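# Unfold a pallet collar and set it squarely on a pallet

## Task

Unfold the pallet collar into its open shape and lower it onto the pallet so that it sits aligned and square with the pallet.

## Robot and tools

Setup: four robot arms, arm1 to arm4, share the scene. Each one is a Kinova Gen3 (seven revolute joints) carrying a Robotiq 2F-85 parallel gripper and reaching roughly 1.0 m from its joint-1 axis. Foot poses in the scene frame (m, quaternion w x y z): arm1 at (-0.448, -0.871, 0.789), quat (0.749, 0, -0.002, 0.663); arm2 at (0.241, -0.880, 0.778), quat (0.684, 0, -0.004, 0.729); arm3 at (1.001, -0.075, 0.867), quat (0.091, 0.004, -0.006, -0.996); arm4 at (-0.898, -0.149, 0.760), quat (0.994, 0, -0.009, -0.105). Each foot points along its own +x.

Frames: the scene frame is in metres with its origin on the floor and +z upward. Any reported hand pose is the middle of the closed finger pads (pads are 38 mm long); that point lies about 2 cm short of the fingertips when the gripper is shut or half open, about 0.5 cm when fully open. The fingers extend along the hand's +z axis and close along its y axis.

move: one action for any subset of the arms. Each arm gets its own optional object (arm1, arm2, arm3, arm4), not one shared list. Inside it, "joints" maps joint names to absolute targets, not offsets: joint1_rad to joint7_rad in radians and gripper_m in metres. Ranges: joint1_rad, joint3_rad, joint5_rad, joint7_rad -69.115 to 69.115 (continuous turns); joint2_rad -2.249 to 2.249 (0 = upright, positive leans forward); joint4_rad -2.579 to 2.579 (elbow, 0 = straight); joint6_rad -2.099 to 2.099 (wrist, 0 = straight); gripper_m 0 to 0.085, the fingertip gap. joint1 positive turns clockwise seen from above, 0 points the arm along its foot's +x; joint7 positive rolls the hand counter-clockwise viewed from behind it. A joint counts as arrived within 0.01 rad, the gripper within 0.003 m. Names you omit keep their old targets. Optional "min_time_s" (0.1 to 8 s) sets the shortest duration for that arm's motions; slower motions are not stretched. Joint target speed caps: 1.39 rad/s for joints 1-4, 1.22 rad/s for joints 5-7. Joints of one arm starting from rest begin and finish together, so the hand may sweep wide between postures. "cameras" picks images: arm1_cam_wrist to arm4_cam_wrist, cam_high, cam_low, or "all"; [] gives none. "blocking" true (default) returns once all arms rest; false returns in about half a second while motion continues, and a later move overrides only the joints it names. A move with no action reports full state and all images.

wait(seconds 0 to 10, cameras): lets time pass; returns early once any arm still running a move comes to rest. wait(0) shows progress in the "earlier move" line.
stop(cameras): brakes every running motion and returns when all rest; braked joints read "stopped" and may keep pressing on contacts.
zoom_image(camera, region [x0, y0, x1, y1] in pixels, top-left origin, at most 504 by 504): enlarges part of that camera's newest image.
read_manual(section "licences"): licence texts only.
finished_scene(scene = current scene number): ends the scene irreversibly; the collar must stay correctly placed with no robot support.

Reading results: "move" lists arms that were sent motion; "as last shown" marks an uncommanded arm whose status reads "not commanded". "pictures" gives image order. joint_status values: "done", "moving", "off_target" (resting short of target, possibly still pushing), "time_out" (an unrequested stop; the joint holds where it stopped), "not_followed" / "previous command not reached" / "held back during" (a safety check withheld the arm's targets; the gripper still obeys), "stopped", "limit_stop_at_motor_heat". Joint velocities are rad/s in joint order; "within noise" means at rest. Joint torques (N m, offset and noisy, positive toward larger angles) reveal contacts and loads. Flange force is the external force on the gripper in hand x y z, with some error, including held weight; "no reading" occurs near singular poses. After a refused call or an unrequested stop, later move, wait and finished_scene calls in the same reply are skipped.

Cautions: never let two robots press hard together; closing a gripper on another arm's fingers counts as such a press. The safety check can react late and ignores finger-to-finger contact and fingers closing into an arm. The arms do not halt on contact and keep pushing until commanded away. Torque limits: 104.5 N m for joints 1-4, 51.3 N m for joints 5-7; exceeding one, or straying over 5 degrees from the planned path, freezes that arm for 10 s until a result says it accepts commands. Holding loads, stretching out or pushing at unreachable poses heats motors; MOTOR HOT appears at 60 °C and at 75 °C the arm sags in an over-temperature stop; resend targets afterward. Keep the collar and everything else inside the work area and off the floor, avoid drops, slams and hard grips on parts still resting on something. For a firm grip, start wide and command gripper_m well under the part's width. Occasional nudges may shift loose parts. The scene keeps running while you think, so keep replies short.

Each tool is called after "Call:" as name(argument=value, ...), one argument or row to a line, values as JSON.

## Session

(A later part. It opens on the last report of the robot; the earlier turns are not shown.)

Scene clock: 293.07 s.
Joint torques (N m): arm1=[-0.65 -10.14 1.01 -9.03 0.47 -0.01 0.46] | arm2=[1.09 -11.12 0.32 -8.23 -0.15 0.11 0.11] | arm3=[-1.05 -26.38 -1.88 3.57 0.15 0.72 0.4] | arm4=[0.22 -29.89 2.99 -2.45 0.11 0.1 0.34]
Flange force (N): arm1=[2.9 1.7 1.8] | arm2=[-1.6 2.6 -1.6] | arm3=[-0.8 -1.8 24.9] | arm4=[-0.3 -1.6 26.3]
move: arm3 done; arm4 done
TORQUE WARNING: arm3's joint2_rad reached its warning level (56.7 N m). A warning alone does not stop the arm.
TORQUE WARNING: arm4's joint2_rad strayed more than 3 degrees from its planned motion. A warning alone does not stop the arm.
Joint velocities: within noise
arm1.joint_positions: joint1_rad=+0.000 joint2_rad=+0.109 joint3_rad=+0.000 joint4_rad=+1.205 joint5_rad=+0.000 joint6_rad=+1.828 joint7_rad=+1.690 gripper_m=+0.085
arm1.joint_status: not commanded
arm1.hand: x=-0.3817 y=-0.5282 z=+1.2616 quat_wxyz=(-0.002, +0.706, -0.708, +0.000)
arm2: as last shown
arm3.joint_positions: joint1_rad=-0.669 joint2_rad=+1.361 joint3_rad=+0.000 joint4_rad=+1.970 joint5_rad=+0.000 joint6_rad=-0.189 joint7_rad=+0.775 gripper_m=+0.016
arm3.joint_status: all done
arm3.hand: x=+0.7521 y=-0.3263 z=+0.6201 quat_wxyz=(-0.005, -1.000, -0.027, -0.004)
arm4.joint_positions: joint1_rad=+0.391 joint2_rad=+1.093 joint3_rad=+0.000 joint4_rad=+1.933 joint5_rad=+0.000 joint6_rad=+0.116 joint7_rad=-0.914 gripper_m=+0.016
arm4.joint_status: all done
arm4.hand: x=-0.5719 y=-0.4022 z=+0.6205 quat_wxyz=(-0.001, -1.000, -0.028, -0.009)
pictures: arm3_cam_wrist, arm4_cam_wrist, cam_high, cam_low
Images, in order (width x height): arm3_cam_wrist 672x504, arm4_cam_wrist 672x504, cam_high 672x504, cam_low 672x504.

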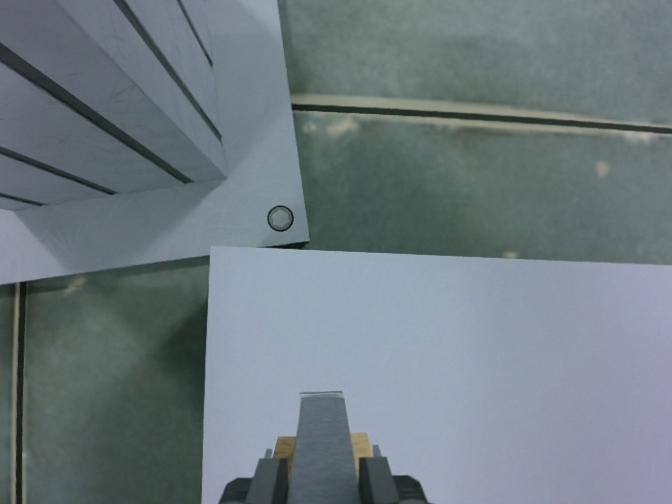

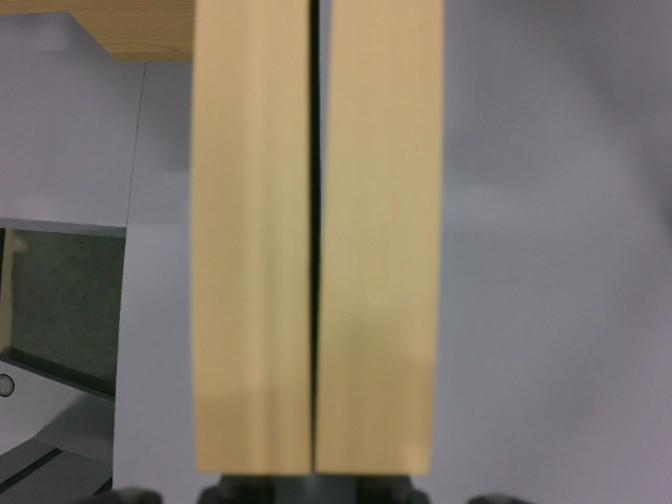

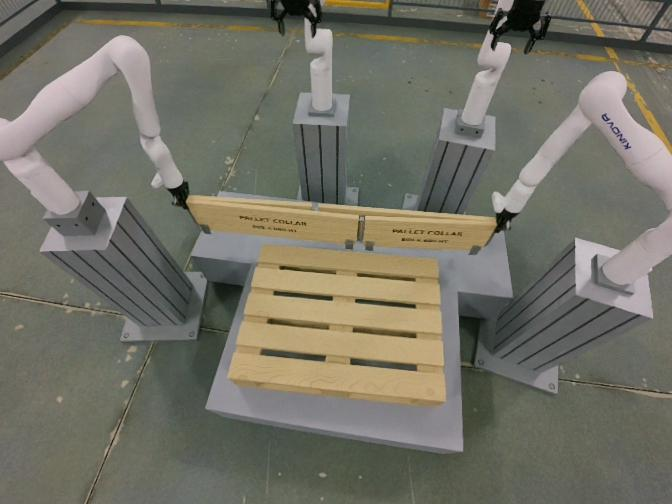

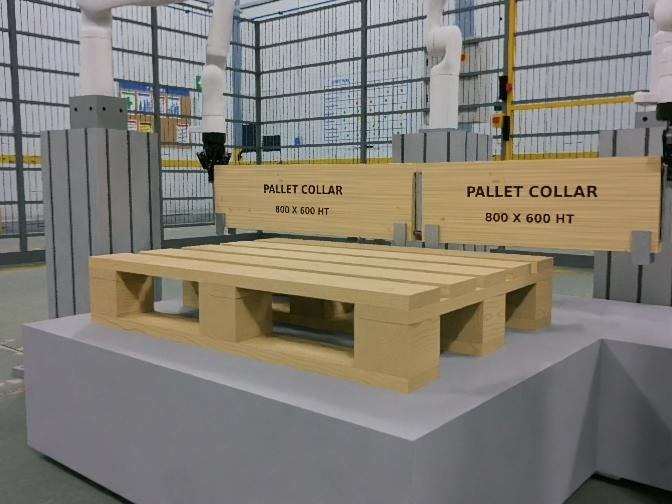

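Call:
move(
  arm3={"joints":{"joint2_rad":1.151,"joint4_rad":2.093,"joint6_rad":-0.102},"min_time_s":3},
  arm4={"joints":{"joint2_rad":0.892,"joint4_rad":1.985,"joint6_rad":0.265},"min_time_s":3},
)

Call:
move(
  arm3={"joints":{"joint1_rad":0.1877,"joint2_rad":1.2,"joint4_rad":2.3077,"joint6_rad":-0.366,"joint7_rad":1.873},"min_time_s":6},
  arm4={"joints":{"joint1_rad":0.283,"joint2_rad":0.9146,"joint4_rad":1.881,"joint6_rad":0.346,"joint7_rad":-0.781},"min_time_s":6},
  cameras=["cam_high","cam_low","arm3_cam_wrist","arm4_cam_wrist"],
)

Scene clock: 366.13 s.
Joint torques (N m): arm1=[-0.61 -10.17 0.97 -9.03 0.47 0 0.48] | arm2=[1.13 -11.05 0.33 -8.23 -0.13 0.14 0.12] | arm3=[-1.8 -24.29 -3.23 4.35 -0.02 1.83 0.26] | arm4=[1.05 -27.9 4.12 -2.46 0.49 1.58 0.48]
Flange force (N): arm1=[2.8 1.8 1.9] | arm2=[-1.4 2.6 -1.4] | arm3=[-5.2 -1.2 25.4] | arm4=[3.9 -0.8 28.1]
move: arm3 done; arm4 done
Joint velocities: within noise
arm1, arm2: as last shown
arm3.joint_positions: joint1_rad=-0.669 joint2_rad=+1.151 joint3_rad=+0.000 joint4_rad=+2.093 joint5_rad=+0.000 joint6_rad=-0.102 joint7_rad=+0.775 gripper_m=+0.016
arm3.joint_status: all done
arm3.hand: x=+0.7517 y=-0.3252 z=+0.6999 quat_wxyz=(-0.005, -1.000, -0.027, -0.004)
arm4.joint_positions: joint1_rad=+0.391 joint2_rad=+0.892 joint3_rad=+0.000 joint4_rad=+1.985 joint5_rad=+0.000 joint6_rad=+0.265 joint7_rad=-0.914 gripper_m=+0.016
arm4.joint_status: all done
arm4.hand: x=-0.5736 y=-0.4018 z=+0.6999 quat_wxyz=(-0.001, -1.000, -0.028, -0.008)
pictures: none

Scene clock: 372.43 s.
Joint torques (N m): arm1=[-0.63 -10.1 1.01 -9.01 0.48 -0.01 0.48] | arm2=[1.06 -11.11 0.3 -8.27 -0.16 0.14 0.12] | arm3=[-1.59 -25.53 -1.69 2.32 0.84 -1.68 1.12] | arm4=[-4.04 -33.23 -1.68 -9.86 0.48 -1.88 1.36]
Flange force (N): arm1=[3.0 1.8 1.8] | arm2=[-1.5 2.5 -1.3] | arm3=[7.6 0.3 25.7] | arm4=[-8.9 0.0 27.4]
move: arm3 done; arm4 done
Joint velocities: within noise
arm1: as last shown
arm2.joint_positions: joint1_rad=+0.000 joint2_rad=+0.109 joint3_rad=+0.000 joint4_rad=+1.205 joint5_rad=+0.000 joint6_rad=+1.828 joint7_rad=+1.507 gripper_m=+0.085
arm2.joint_status: not commanded
arm2.hand: x=+0.2408 y=-0.5319 z=+1.2514 quat_wxyz=(-0.004, +0.707, -0.707, +0.000)
arm3.joint_positions: joint1_rad=+0.188 joint2_rad=+1.200 joint3_rad=+0.000 joint4_rad=+2.308 joint5_rad=+0.000 joint6_rad=-0.366 joint7_rad=+1.873 gripper_m=+0.016
arm3.joint_status: all done
arm3.hand: x=+0.7230 y=-0.0505 z=+0.6969 quat_wxyz=(-0.006, -0.989, -0.148, -0.003)
arm4.joint_positions: joint1_rad=+0.283 joint2_rad=+0.915 joint3_rad=+0.000 joint4_rad=+1.881 joint5_rad=+0.000 joint6_rad=+0.346 joint7_rad=-0.781 gripper_m=+0.016
arm4.joint_status: all done
arm4.hand: x=-0.5216 y=-0.3800 z=+0.7010 quat_wxyz=(-0.002, -0.989, -0.147, -0.008)
pictures: arm3_cam_wrist, arm4_cam_wrist, cam_high, cam_low
Images, in order (width x height): arm3_cam_wrist 672x504, arm4_cam_wrist 672x504, cam_high 672x504, cam_low 672x504.

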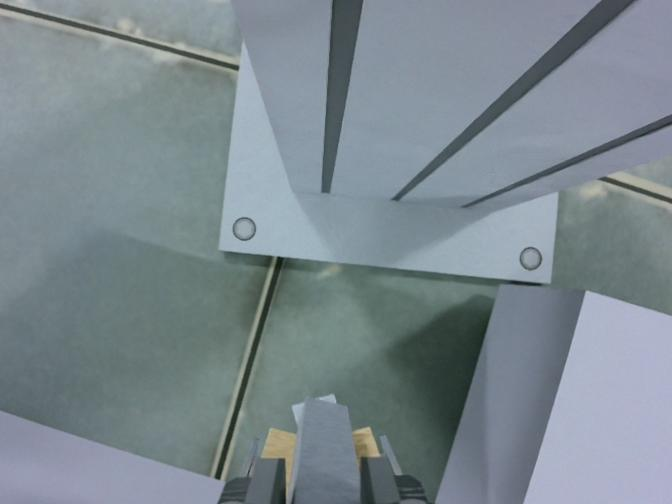

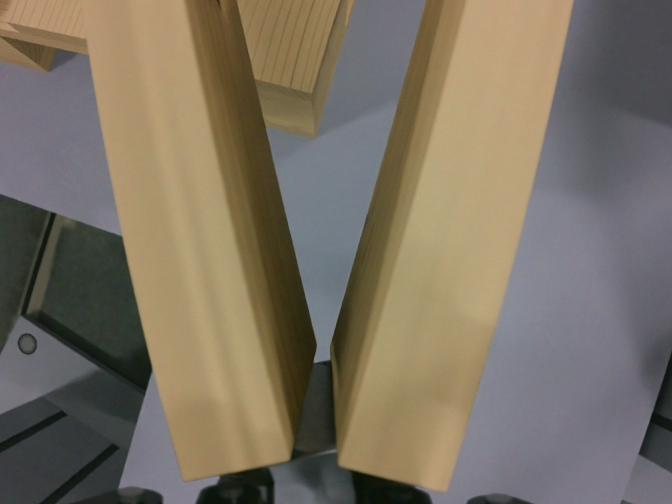

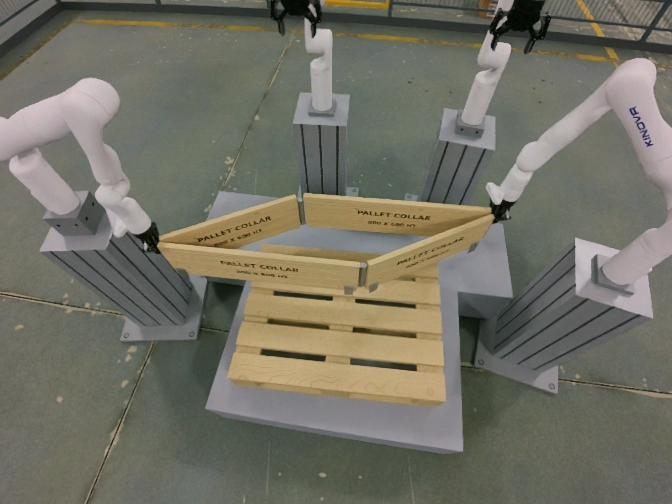

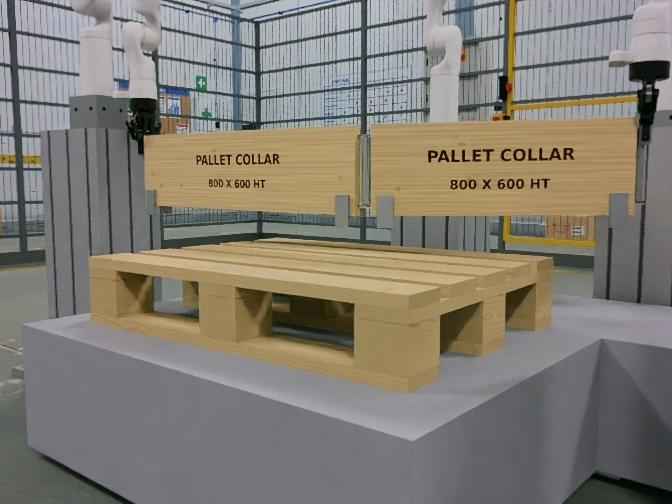

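Works beautifully. Continue.

Call:
move(
  arm3={"joints":{"joint1_rad":0.6287,"joint2_rad":1.176,"joint4_rad":1.695,"joint6_rad":0.2706,"joint7_rad":2.555},"min_time_s":6},
  arm4={"joints":{"joint1_rad":0.180,"joint2_rad":0.966,"joint4_rad":1.6917,"joint6_rad":0.484,"joint7_rad":-0.643},"min_time_s":6},
)

Call:
move(
  arm3={"joints":{"joint1_rad":0.6243,"joint2_rad":1.568,"joint4_rad":0.4714,"joint6_rad":1.102,"joint7_rad":2.798},"min_time_s":7},
  arm4={"joints":{"joint1_rad":0.0716,"joint2_rad":1.0308,"joint4_rad":1.4879,"joint6_rad":0.623,"joint7_rad":-0.504},"min_time_s":7},
  cameras=["all"],
)

Call:
zoom_image(
  camera="cam_high",
  region=[190, 150, 500, 410],
)

Scene clock: 385.30 s.
Joint torques (N m): arm1=[-0.6 -10.14 1.02 -9 0.48 0.01 0.45] | arm2=[0.97 -11.13 0.38 -8.3 -0.08 0.15 0.14] | arm3=[-4.56 -36.48 -4.61 -7.73 0.1 -1.45 1.26] | arm4=[-5.54 -36.98 -2.71 -12.6 0.2 -2.51 1.52]
Flange force (N): arm1=[2.8 1.8 1.8] | arm2=[-1.4 2.5 -1.2] | arm3=[8.4 1.0 27.9] | arm4=[-10.6 0.0 27.2]
move: arm3 done; arm4 done
Joint velocities: within noise
arm1, arm2: as last shown
arm3.joint_positions: joint1_rad=+0.629 joint2_rad=+1.176 joint3_rad=+0.000 joint4_rad=+1.695 joint5_rad=+0.000 joint6_rad=+0.271 joint7_rad=+2.555 gripper_m=+0.016
arm3.joint_status: all done
arm3.hand: x=+0.5872 y=+0.1495 z=+0.6936 quat_wxyz=(-0.006, -0.964, -0.265, -0.003)
arm4.joint_positions: joint1_rad=+0.180 joint2_rad=+0.966 joint3_rad=+0.000 joint4_rad=+1.692 joint5_rad=+0.000 joint6_rad=+0.484 joint7_rad=-0.643 gripper_m=+0.016
arm4.joint_status: all done
arm4.hand: x=-0.4515 y=-0.3601 z=+0.7021 quat_wxyz=(-0.003, -0.964, -0.265, -0.008)
pictures: none

Scene clock: 392.60 s.
Joint torques (N m): arm1=[-0.62 -10.13 1.04 -9.04 0.47 -0.02 0.48] | arm2=[1.11 -11.1 0.32 -8.24 -0.09 0.1 0.19] | arm3=[0.24 -27.49 -0.04 -8.32 -0.15 0.22 0.33] | arm4=[-0.82 -22.42 1.48 -6.28 0.12 -0.07 0.47]
Flange force (N): arm1=[3.0 1.8 1.9] | arm2=[-1.5 2.8 -1.6] | arm3=no reading | arm4=[-2.7 -2.8 -0.7]
move: arm3 done; arm4 done
Joint velocities: within noise
arm1, arm2: as last shown
arm3.joint_positions: joint1_rad=+0.624 joint2_rad=+1.568 joint3_rad=+0.000 joint4_rad=+0.471 joint5_rad=+0.000 joint6_rad=+1.102 joint7_rad=+2.798 gripper_m=+0.000
arm3.joint_status: all done
arm3.on_its_own: gripper_m moved -0.016 to your old target +0.000
arm3.hand: x=+0.3794 y=+0.2457 z=+0.6911 quat_wxyz=(-0.006, -0.924, -0.382, -0.002)
arm4.joint_positions: joint1_rad=+0.072 joint2_rad=+1.031 joint3_rad=+0.000 joint4_rad=+1.488 joint5_rad=+0.000 joint6_rad=+0.623 joint7_rad=-0.504 gripper_m=+0.000
arm4.joint_status: all done
arm4.on_its_own: gripper_m moved -0.016 to your old target +0.000
arm4.hand: x=-0.3815 y=-0.3251 z=+0.7033 quat_wxyz=(-0.004, -0.924, -0.382, -0.007)
pictures: arm1_cam_wrist, arm2_cam_wrist, arm3_cam_wrist, arm4_cam_wrist, cam_high, cam_low
Images, in order (width x height): arm1_cam_wrist 672x504, arm2_cam_wrist 672x504, arm3_cam_wrist 672x504, arm4_cam_wrist 672x504, cam_high 672x504, cam_low 672x504.

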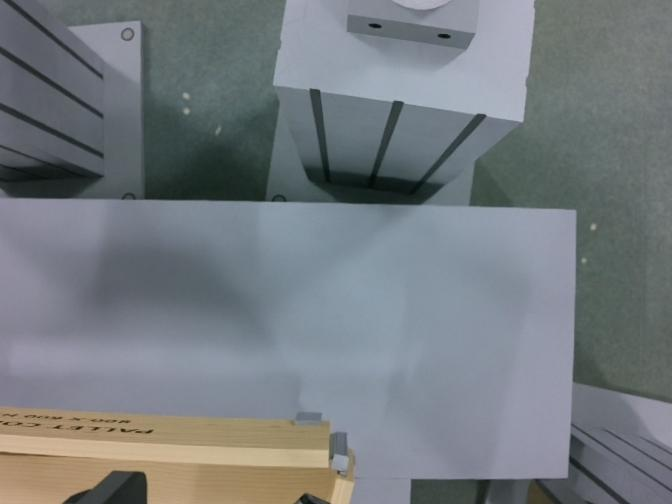

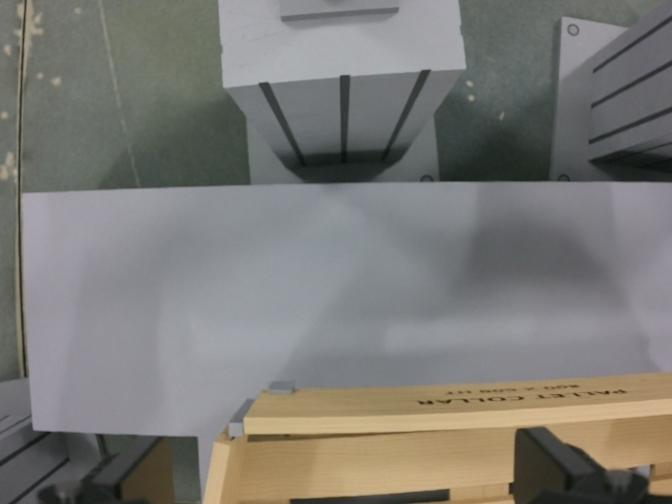

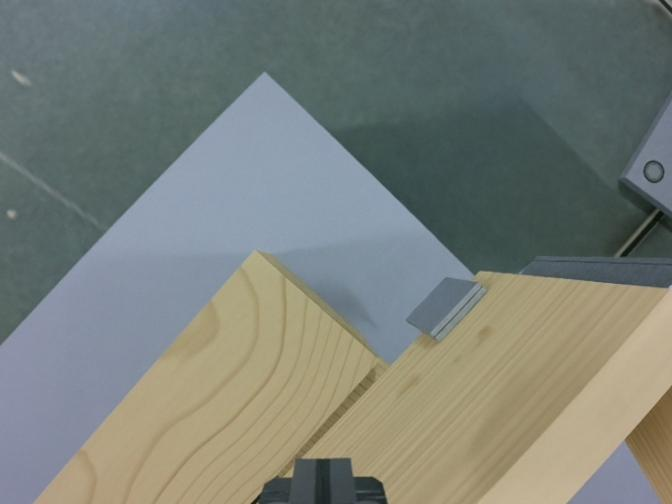

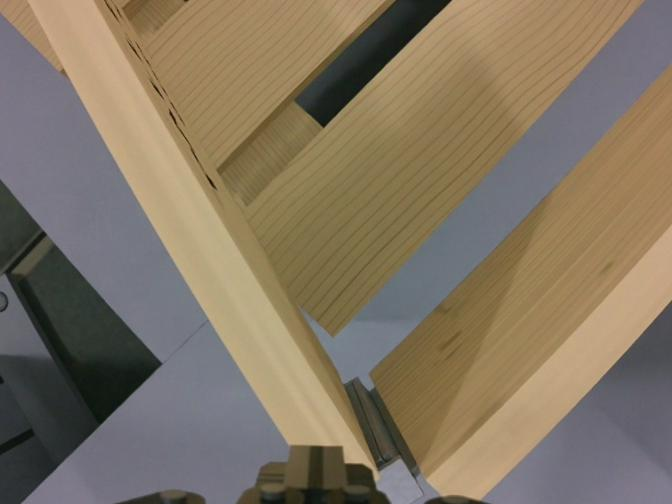

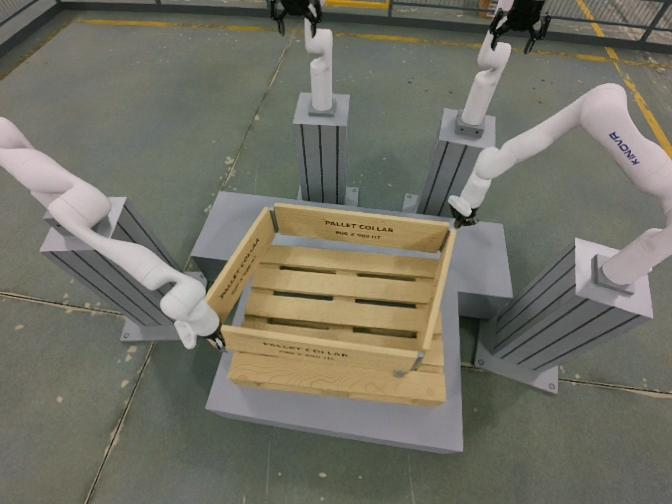

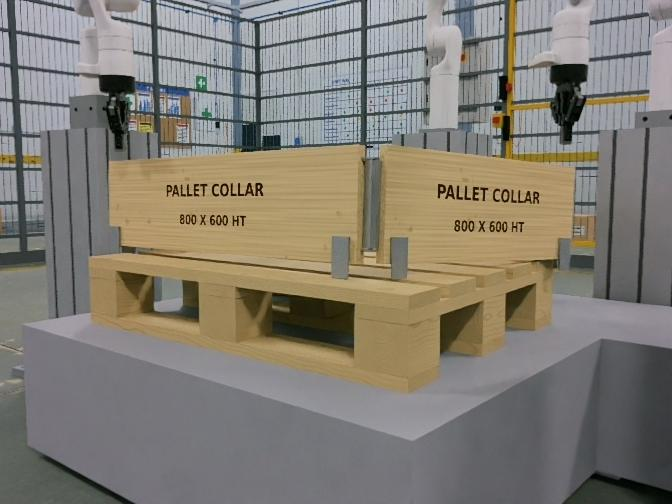

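Scaled by 1.626 from the camera's image (finer frame: 960x720).

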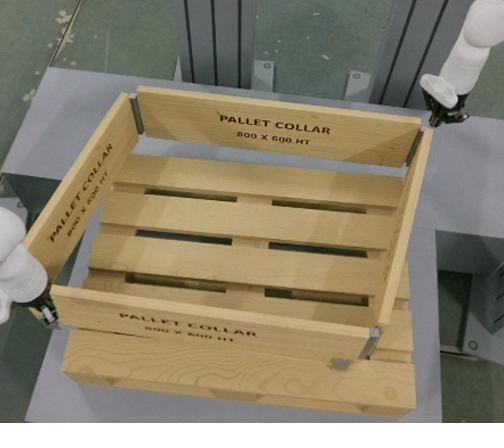

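Call:
move(
  arm3={"joints":{"joint2_rad":1.25,"joint6_rad":1.42}},
  arm4={"joints":{"joint2_rad":0.73,"joint6_rad":0.92}},
)

Call:
move(
  arm3={"joints":{"joint1_rad":0.6056,"joint2_rad":0.7977,"joint4_rad":0.7245,"joint6_rad":1.619,"joint7_rad":3.565,"gripper_m":0.085}},
  arm4={"joints":{"joint1_rad":-0.519,"joint2_rad":0.648,"joint4_rad":0.841,"joint6_rad":1.6526,"joint7_rad":-0.309,"gripper_m":0.085}},
  cameras=["arm3_cam_wrist","arm4_cam_wrist","cam_high","cam_low"],
)

Scene clock: 421.23 s.
Joint torques (N m): arm1=[-0.63 -10.12 1 -9.02 0.48 -0.01 0.46] | arm2=[1.14 -11.08 0.35 -8.22 -0.12 0.11 0.16] | arm3=[0.23 -27.51 -0.04 -9.22 -0.12 0.21 0.32] | arm4=[-0.94 -20.4 1.39 -8.15 0.15 -0.12 0.56]
Flange force (N): arm1=[2.9 1.7 1.8] | arm2=[-1.5 2.8 -1.6] | arm3=no reading | arm4=[-2.4 -2.8 0.4]
move: arm3 done; arm4 done
Joint velocities: within noise
arm1, arm2: as last shown
arm3.joint_positions: joint1_rad=+0.624 joint2_rad=+1.250 joint3_rad=+0.000 joint4_rad=+0.471 joint5_rad=+0.000 joint6_rad=+1.420 joint7_rad=+2.798 gripper_m=+0.000
arm3.joint_status: all done
arm3.hand: x=+0.3694 y=+0.2519 z=+0.9173 quat_wxyz=(-0.006, -0.924, -0.382, -0.002)
arm4.joint_positions: joint1_rad=+0.072 joint2_rad=+0.730 joint3_rad=+0.000 joint4_rad=+1.488 joint5_rad=+0.000 joint6_rad=+0.920 joint7_rad=-0.504 gripper_m=+0.000
arm4.joint_status: all done
arm4.hand: x=-0.3955 y=-0.3215 z=+0.8661 quat_wxyz=(-0.005, -0.924, -0.382, -0.009)
pictures: none

Scene clock: 423.13 s.
Joint torques (N m): arm1=[-0.63 -10.14 0.98 -9.01 0.49 -0.01 0.46] | arm2=[1.12 -11.09 0.35 -8.22 -0.09 0.13 0.13] | arm3=[0.29 -22.91 -0.15 -9.35 -0.12 0.18 0.31] | arm4=[-0.71 -20.87 1.42 -9.79 0.16 -0.07 0.46]
Flange force (N): arm1=[2.9 1.7 1.8] | arm2=[-1.6 2.7 -1.5] | arm3=[-3.9 4.6 2.0] | arm4=[-2.1 -4.7 2.9]
move: arm3 done; arm4 done
Joint velocities: within noise
arm1, arm2: as last shown
arm3.joint_positions: joint1_rad=+0.606 joint2_rad=+0.798 joint3_rad=+0.000 joint4_rad=+0.724 joint5_rad=+0.000 joint6_rad=+1.619 joint7_rad=+3.565 gripper_m=+0.085
arm3.joint_status: all done
arm3.hand: x=+0.4480 y=+0.2034 z=+1.1421 quat_wxyz=(-0.007, -0.707, -0.707, +0.001)
arm4.joint_positions: joint1_rad=-0.519 joint2_rad=+0.648 joint3_rad=+0.000 joint4_rad=+0.841 joint5_rad=+0.000 joint6_rad=+1.653 joint7_rad=-0.309 gripper_m=+0.085
arm4.joint_status: all done
arm4.hand: x=-0.3559 y=-0.0003 z=+1.1032 quat_wxyz=(-0.007, -0.707, -0.707, -0.005)
Images, in order (width x height): arm3_cam_wrist 672x504, arm4_cam_wrist 672x504, cam_high 672x504, cam_low 672x504.

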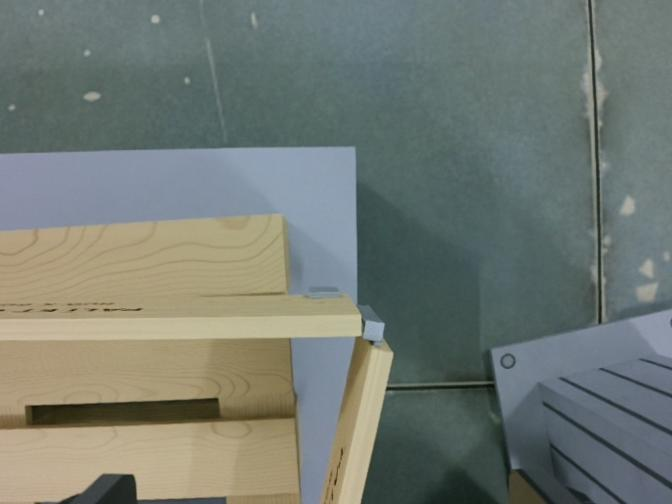

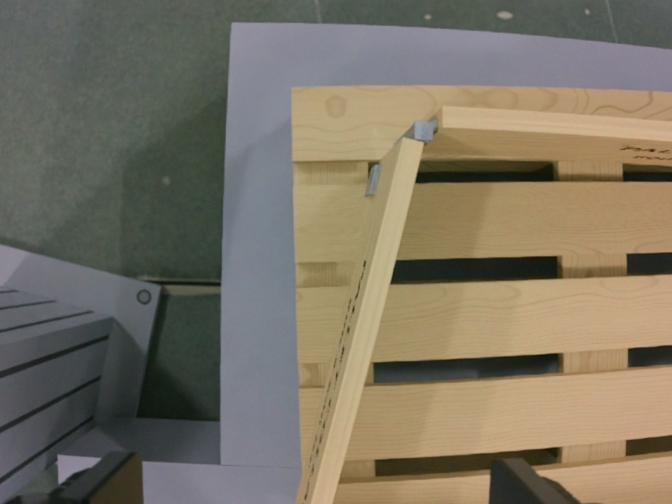

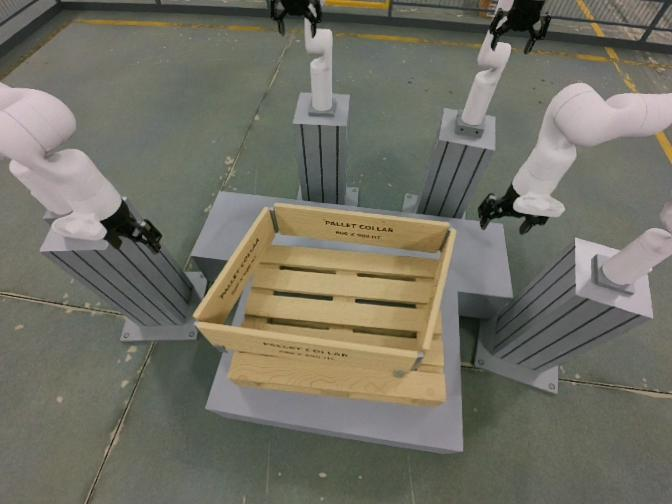

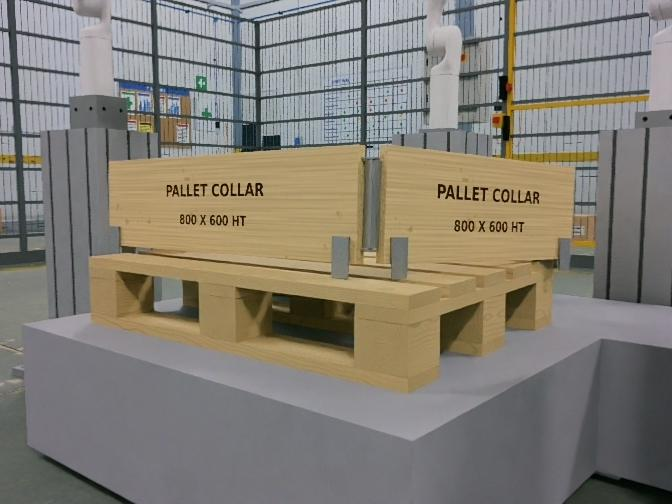

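Call:
move(
  arm1={"joints":{"joint1_rad":0.218,"joint2_rad":0.929,"joint4_rad":1.3946,"joint6_rad":0.818,"joint7_rad":0.36},"min_time_s":3},
  arm2={"joints":{"joint1_rad":-0.0285,"joint2_rad":0.809,"joint4_rad":1.6415,"joint6_rad":0.691,"joint7_rad":-0.073},"min_time_s":3},
  arm3={"joints":{"joint1_rad":0.2016,"joint2_rad":1.0377,"joint4_rad":1.4781,"joint6_rad":0.6258,"joint7_rad":2.937},"min_time_s":3},
  arm4={"joints":{"joint1_rad":-0.49,"joint2_rad":0.94,"joint4_rad":1.2692,"joint6_rad":0.9324,"joint7_rad":-0.504},"min_time_s":3},
  cameras=["all"],
)

Scene clock: 472.23 s.
Joint torques (N m): arm1=[-0.62 -21.37 1.29 -6.84 0.41 -0.04 0.47] | arm2=[1.13 -20.22 0.58 -5.22 -0.17 0.09 0.17] | arm3=[0.15 -21.87 -0.18 -5.65 -0.16 0.2 0.31] | arm4=[-0.66 -23.39 1.58 -8.13 0.15 -0.1 0.47]
Flange force (N): arm1=[0.9 -3.7 -2.4] | arm2=[2.4 1.3 -0.1] | arm3=[-1.0 3.9 -1.5] | arm4=[-2.7 -3.1 0.0]
move: arm1 done; arm2 done; arm3 done; arm4 done
Joint velocities: within noise
arm1.joint_positions: joint1_rad=+0.218 joint2_rad=+0.929 joint3_rad=+0.000 joint4_rad=+1.395 joint5_rad=+0.000 joint6_rad=+0.818 joint7_rad=+0.360 gripper_m=+0.085
arm1.joint_status: all done
arm1.hand: x=-0.2356 y=-0.3450 z=+0.8014 quat_wxyz=(-0.001, +0.010, -1.000, -0.002)
arm2.joint_positions: joint1_rad=-0.029 joint2_rad=+0.809 joint3_rad=+0.000 joint4_rad=+1.641 joint5_rad=+0.000 joint6_rad=+0.691 joint7_rad=-0.073 gripper_m=+0.085
arm2.joint_status: all done
arm2.hand: x=+0.2192 y=-0.3750 z=+0.8022 quat_wxyz=(-0.003, +0.009, -1.000, -0.003)
arm3.joint_positions: joint1_rad=+0.202 joint2_rad=+1.038 joint3_rad=+0.000 joint4_rad=+1.478 joint5_rad=+0.000 joint6_rad=+0.626 joint7_rad=+2.937 gripper_m=+0.085
arm3.joint_status: all done
arm3.hand: x=+0.4557 y=-0.0403 z=+0.7946 quat_wxyz=(-0.007, -0.782, -0.623, +0.000)
arm4.joint_positions: joint1_rad=-0.490 joint2_rad=+0.940 joint3_rad=+0.000 joint4_rad=+1.269 joint5_rad=+0.000 joint6_rad=+0.932 joint7_rad=-0.504 gripper_m=+0.085
arm4.joint_status: all done
arm4.hand: x=-0.3228 y=-0.0101 z=+0.8034 quat_wxyz=(-0.006, -0.782, -0.623, -0.006)
pictures: arm1_cam_wrist, arm2_cam_wrist, arm3_cam_wrist, arm4_cam_wrist, cam_high, cam_low
Images, in order (width x height): arm1_cam_wrist 672x504, arm2_cam_wrist 672x504, arm3_cam_wrist 672x504, arm4_cam_wrist 672x504, cam_high 672x504, cam_low 672x504.

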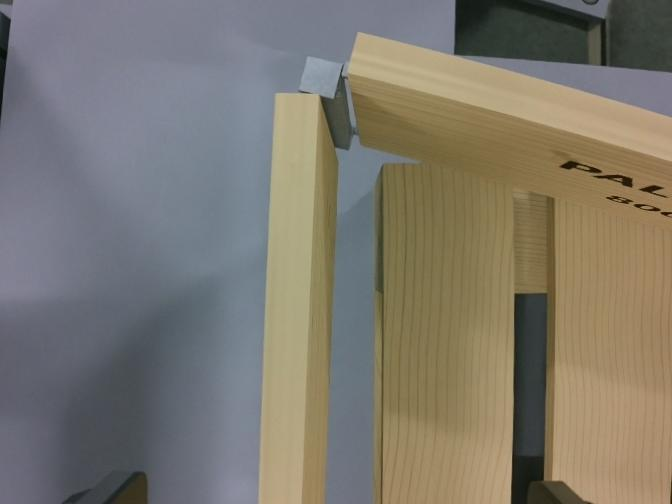

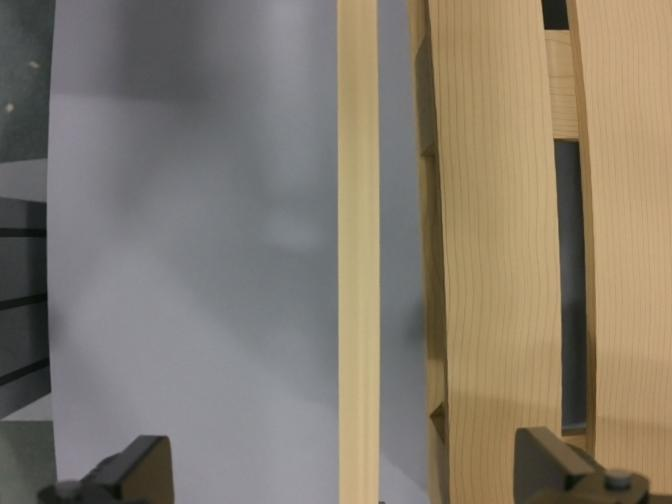

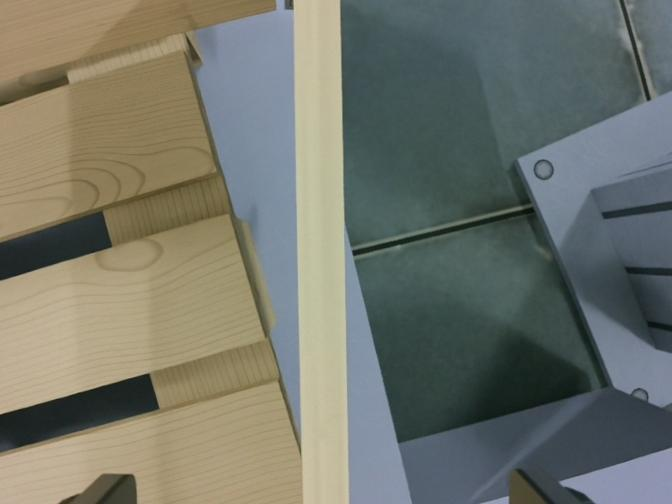

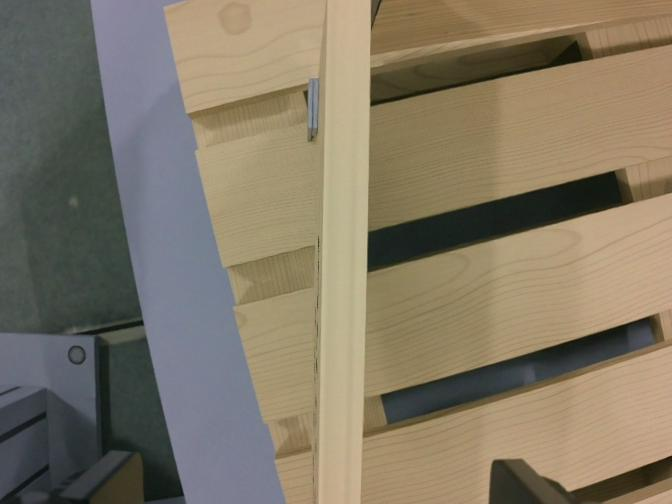

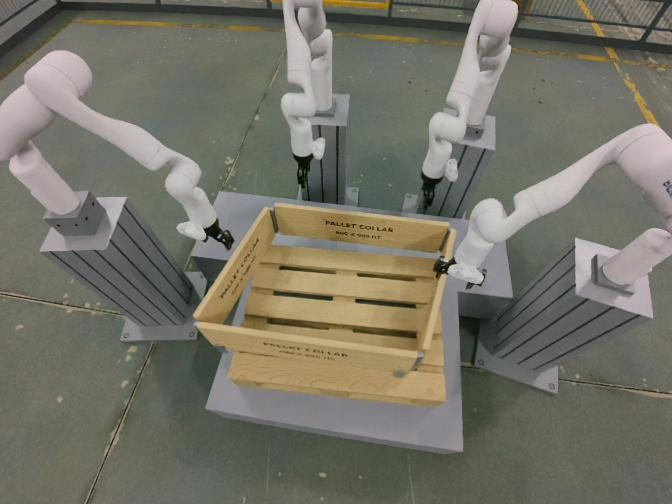

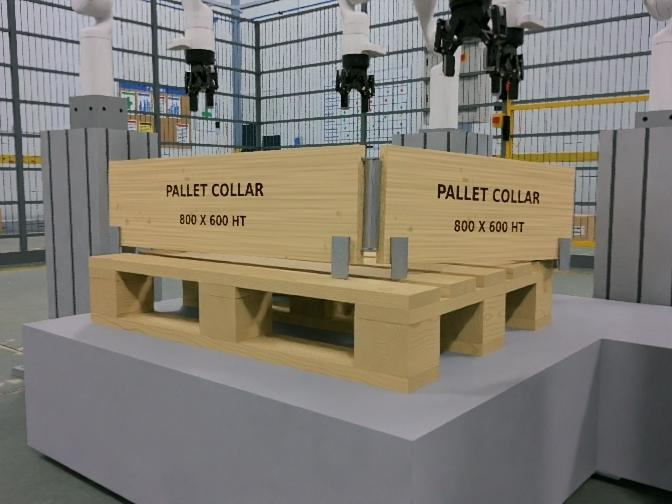

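Call:
move(
  arm1={"joints":{"joint1_rad":0.2313,"joint2_rad":1.2239,"joint4_rad":1.4186,"joint6_rad":0.499,"joint7_rad":0.365},"min_time_s":3},
  arm2={"joints":{"joint1_rad":-0.0271,"joint2_rad":1.1654,"joint4_rad":1.5629,"joint6_rad":0.4133,"joint7_rad":-0.073},"min_time_s":3},
  arm3={"joints":{"joint1_rad":0.2016,"joint2_rad":1.3823,"joint4_rad":1.3218,"joint6_rad":0.4375,"joint7_rad":2.937},"min_time_s":3},
  arm4={"joints":{"joint1_rad":-0.4875,"joint2_rad":1.2522,"joint4_rad":1.2064,"joint6_rad":0.683,"joint7_rad":-0.501},"min_time_s":3},
  cameras=["all"],
)

Call:
zoom_image(
  camera="cam_low",
  region=[90, 60, 590, 310],
)

Scene clock: 491.83 s.
Joint torques (N m): arm1=[-0.59 -21.8 1.35 -4.65 0.44 -0.07 0.49] | arm2=[1.22 -21.99 0.63 -3.08 -0.14 0.13 0.15] | arm3=[0.16 -22.75 -0.14 -4.24 -0.15 0.23 0.31] | arm4=[-0.65 -24.72 1.65 -6.66 0.18 -0.06 0.46]
Flange force (N): arm1=[0.7 -3.1 -3.8] | arm2=[2.4 1.3 0.4] | arm3=[-1.0 4.1 -2.6] | arm4=[-3.0 -3.5 -1.3]
move: arm1 done; arm2 done; arm3 done; arm4 done
Joint velocities: within noise
arm1.joint_positions: joint1_rad=+0.231 joint2_rad=+1.224 joint3_rad=+0.000 joint4_rad=+1.419 joint5_rad=+0.000 joint6_rad=+0.499 joint7_rad=+0.365 gripper_m=+0.085
arm1.joint_status: all done
arm1.hand: x=-0.2352 y=-0.3663 z=+0.6314 quat_wxyz=(-0.001, +0.006, -1.000, -0.002)
arm2.joint_positions: joint1_rad=-0.027 joint2_rad=+1.165 joint3_rad=+0.000 joint4_rad=+1.563 joint5_rad=+0.000 joint6_rad=+0.413 joint7_rad=-0.073 gripper_m=+0.085
arm2.joint_status: all done
arm2.hand: x=+0.2202 y=-0.3660 z=+0.6321 quat_wxyz=(-0.003, +0.009, -1.000, -0.003)
arm3.joint_positions: joint1_rad=+0.202 joint2_rad=+1.382 joint3_rad=+0.000 joint4_rad=+1.322 joint5_rad=+0.000 joint6_rad=+0.438 joint7_rad=+2.937 gripper_m=+0.085
arm3.joint_status: all done
arm3.hand: x=+0.4571 y=-0.0421 z=+0.6297 quat_wxyz=(-0.007, -0.782, -0.623, +0.000)
arm4.joint_positions: joint1_rad=-0.487 joint2_rad=+1.252 joint3_rad=+0.000 joint4_rad=+1.206 joint5_rad=+0.000 joint6_rad=+0.683 joint7_rad=-0.501 gripper_m=+0.085
arm4.joint_status: all done
arm4.hand: x=-0.3140 y=-0.0103 z=+0.6307 quat_wxyz=(-0.006, -0.782, -0.623, -0.006)
pictures: arm1_cam_wrist, arm2_cam_wrist, arm3_cam_wrist, arm4_cam_wrist, cam_high, cam_low
Images, in order (width x height): arm1_cam_wrist 672x504, arm2_cam_wrist 672x504, arm3_cam_wrist 672x504, arm4_cam_wrist 672x504, cam_high 672x504, cam_low 672x504.

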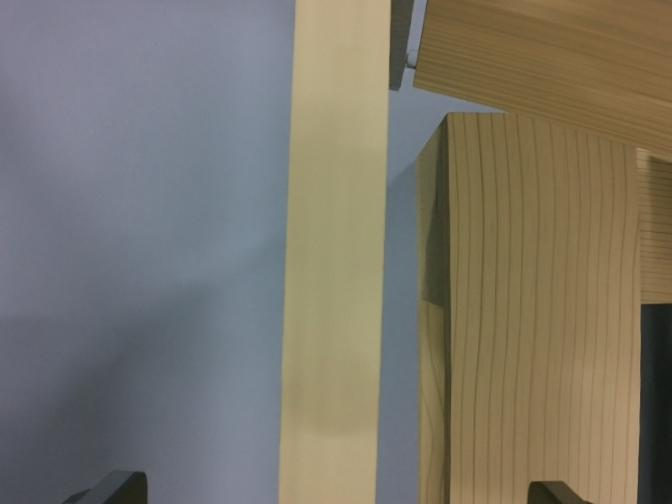

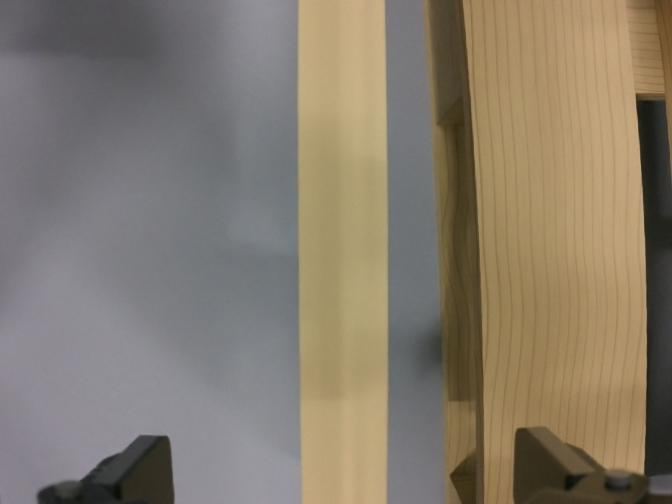

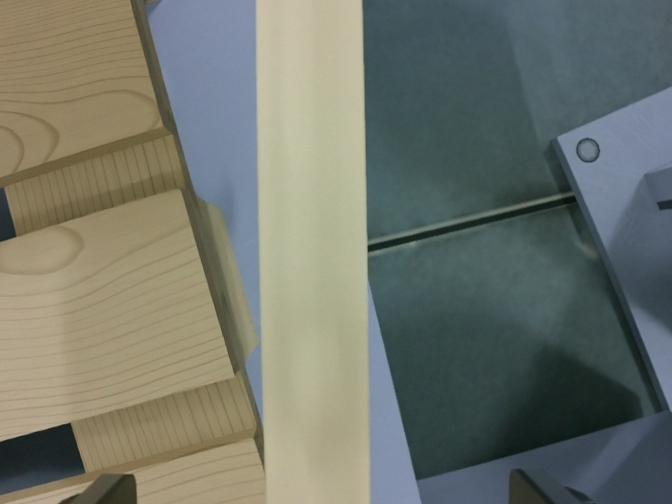

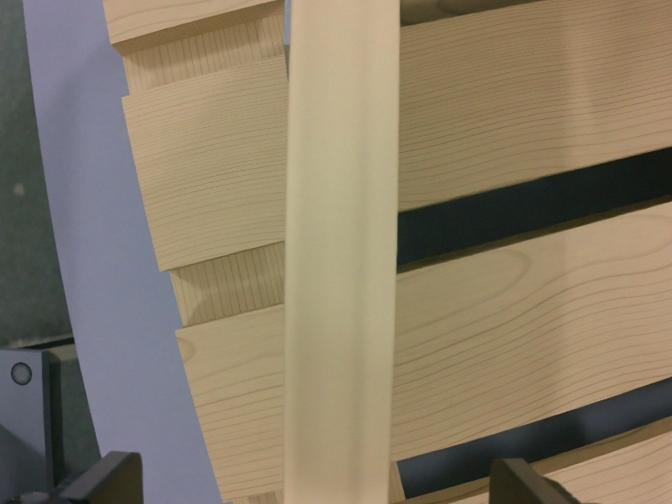

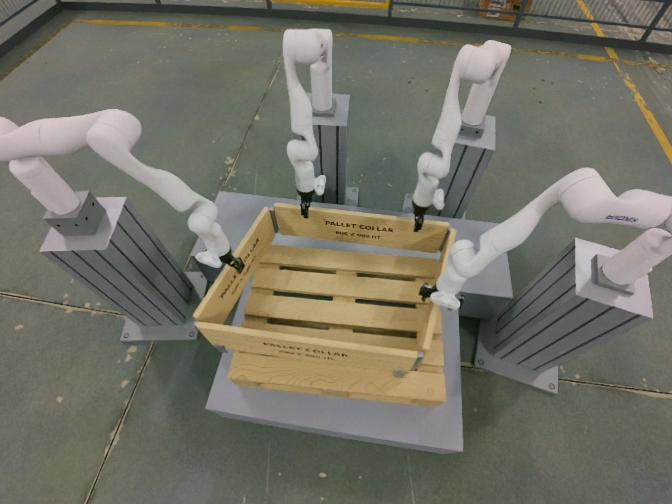

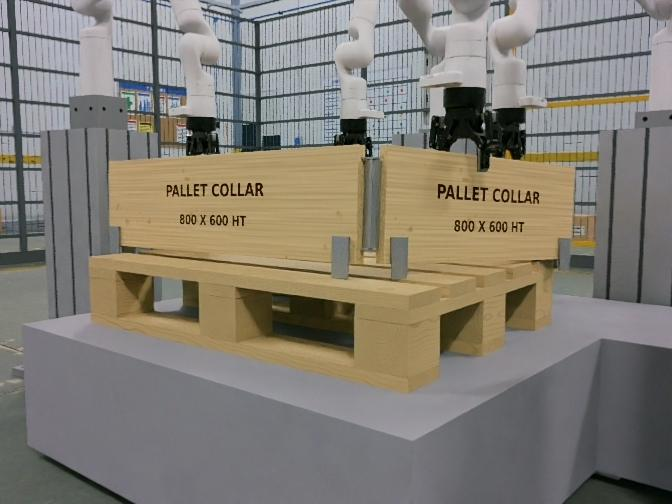

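Scaled by 1.008 from the camera's image (finer frame: 960x720).

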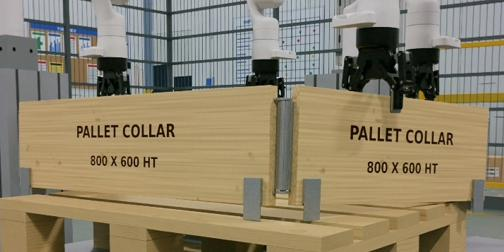

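Call:
move(
  arm1={"joints":{"joint2_rad":1.2773,"joint4_rad":1.3908,"joint6_rad":0.4735}},
  arm2={"joints":{"joint2_rad":1.2224,"joint4_rad":1.5364,"joint6_rad":0.3828}},
  arm3={"joints":{"joint2_rad":1.4157,"joint4_rad":1.2968,"joint6_rad":0.4291}},
  arm4={"joints":{"joint2_rad":1.2819,"joint4_rad":1.1918,"joint6_rad":0.6679}},
)

Call:
move(
  arm1={"joints":{"gripper_m":0}},
  arm2={"joints":{"gripper_m":0}},
  arm3={"joints":{"gripper_m":0}},
  arm4={"joints":{"gripper_m":0}},
  cameras=["arm1_cam_wrist","arm3_cam_wrist","arm4_cam_wrist"],
)

Scene clock: 507.90 s.
Joint torques (N m): arm1=[-0.58 -21.91 1.33 -4.47 0.42 -0.05 0.48] | arm2=[1.18 -22.13 0.64 -2.88 -0.16 0.12 0.12] | arm3=[0.13 -22.79 -0.15 -4.17 -0.13 0.21 0.33] | arm4=[-0.67 -24.83 1.62 -6.48 0.18 -0.1 0.45]
Flange force (N): arm1=[0.7 -3.2 -4.0] | arm2=[2.3 1.1 0.3] | arm3=[-1.0 4.0 -2.8] | arm4=[-2.9 -3.0 -1.4]
move: arm1 done; arm2 done; arm3 done; arm4 done
Joint velocities: within noise
arm1.joint_positions: joint1_rad=+0.231 joint2_rad=+1.277 joint3_rad=+0.000 joint4_rad=+1.391 joint5_rad=+0.000 joint6_rad=+0.473 joint7_rad=+0.365 gripper_m=+0.085
arm1.joint_status: all done
arm1.hand: x=-0.2352 y=-0.3663 z=+0.6063 quat_wxyz=(-0.001, +0.006, -1.000, -0.002)
arm2.joint_positions: joint1_rad=-0.027 joint2_rad=+1.222 joint3_rad=+0.000 joint4_rad=+1.536 joint5_rad=+0.000 joint6_rad=+0.383 joint7_rad=-0.073 gripper_m=+0.085
arm2.joint_status: all done
arm2.hand: x=+0.2203 y=-0.3659 z=+0.6061 quat_wxyz=(-0.003, +0.009, -1.000, -0.003)
arm3.joint_positions: joint1_rad=+0.202 joint2_rad=+1.416 joint3_rad=+0.000 joint4_rad=+1.297 joint5_rad=+0.000 joint6_rad=+0.429 joint7_rad=+2.937 gripper_m=+0.085
arm3.joint_status: all done
arm3.hand: x=+0.4573 y=-0.0422 z=+0.6148 quat_wxyz=(-0.007, -0.782, -0.623, +0.000)
arm4.joint_positions: joint1_rad=-0.487 joint2_rad=+1.282 joint3_rad=+0.000 joint4_rad=+1.192 joint5_rad=+0.000 joint6_rad=+0.668 joint7_rad=-0.501 gripper_m=+0.085
arm4.joint_status: all done
arm4.hand: x=-0.3137 y=-0.0104 z=+0.6158 quat_wxyz=(-0.006, -0.782, -0.623, -0.006)
pictures: none

Scene clock: 509.00 s.
Joint torques (N m): arm1=[-1.44 -18.81 2.02 -9.13 1.34 -2.08 0.94] | arm2=[0.65 -16.19 0.31 3.27 0.38 4.53 0.8] | arm3=[-0.07 -14.61 -1.67 7.11 -1.13 7.48 -0.3] | arm4=[-2.15 -21.52 1.19 -0.13 0.28 2.27 0.2]
Flange force (N): arm1=[6.7 -18.8 -18.2] | arm2=[2.7 6.5 -1.1] | arm3=[-2.1 -12.4 2.1] | arm4=[2.6 14.4 0.8]
move: arm1 off_target; arm2 off_target; arm3 off_target; arm4 off_target
Joint velocities: within noise
arm1.joint_positions: joint1_rad=+0.231 joint2_rad=+1.277 joint3_rad=+0.000 joint4_rad=+1.391 joint5_rad=+0.000 joint6_rad=+0.473 joint7_rad=+0.365 gripper_m=+0.019
arm1.joint_status: gripper_m off_target (ended at +0.019, target +0.000)
arm1.hand: x=-0.2352 y=-0.3664 z=+0.6063 quat_wxyz=(-0.001, +0.006, -1.000, -0.001)
arm2.joint_positions: joint1_rad=-0.027 joint2_rad=+1.222 joint3_rad=+0.000 joint4_rad=+1.536 joint5_rad=+0.000 joint6_rad=+0.383 joint7_rad=-0.073 gripper_m=+0.019
arm2.joint_status: gripper_m off_target (ended at +0.019, target +0.000)
arm2.hand: x=+0.2204 y=-0.3659 z=+0.6061 quat_wxyz=(-0.003, +0.009, -1.000, -0.003)
arm3.joint_positions: joint1_rad=+0.202 joint2_rad=+1.416 joint3_rad=+0.000 joint4_rad=+1.297 joint5_rad=+0.000 joint6_rad=+0.429 joint7_rad=+2.937 gripper_m=+0.019
arm3.joint_status: gripper_m off_target (ended at +0.019, target +0.000)
arm3.hand: x=+0.4572 y=-0.0422 z=+0.6148 quat_wxyz=(-0.007, -0.782, -0.623, +0.000)
arm4.joint_positions: joint1_rad=-0.487 joint2_rad=+1.282 joint3_rad=+0.000 joint4_rad=+1.192 joint5_rad=+0.000 joint6_rad=+0.668 joint7_rad=-0.501 gripper_m=+0.019
arm4.joint_status: gripper_m off_target (ended at +0.019, target +0.000)
arm4.hand: x=-0.3137 y=-0.0104 z=+0.6158 quat_wxyz=(-0.006, -0.782, -0.624, -0.006)
Images, in order (width x height): arm1_cam_wrist 672x504, arm3_cam_wrist 672x504, arm4_cam_wrist 672x504.

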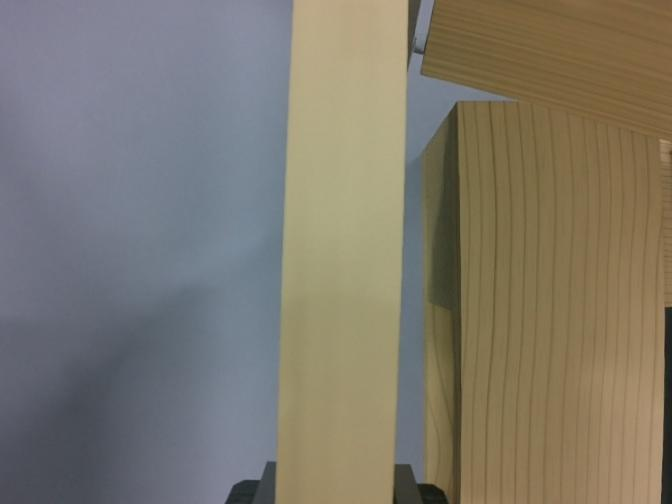

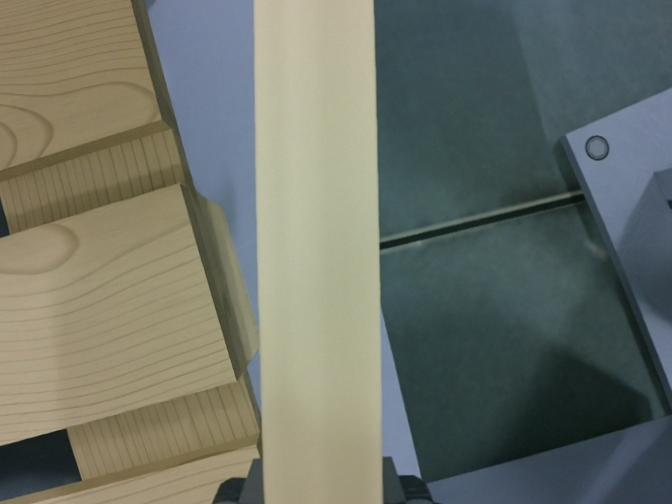

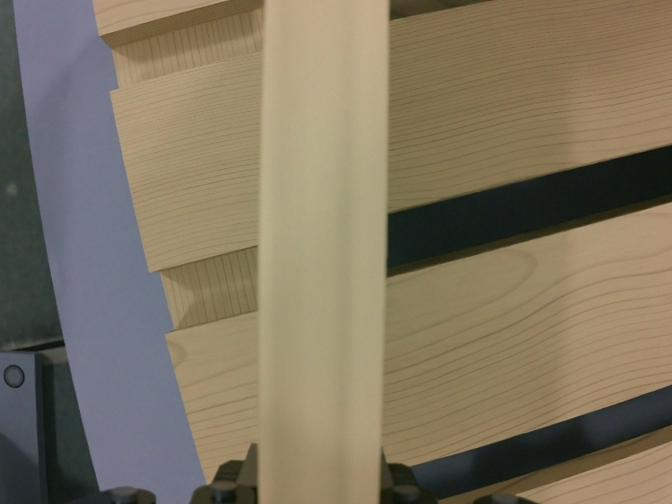

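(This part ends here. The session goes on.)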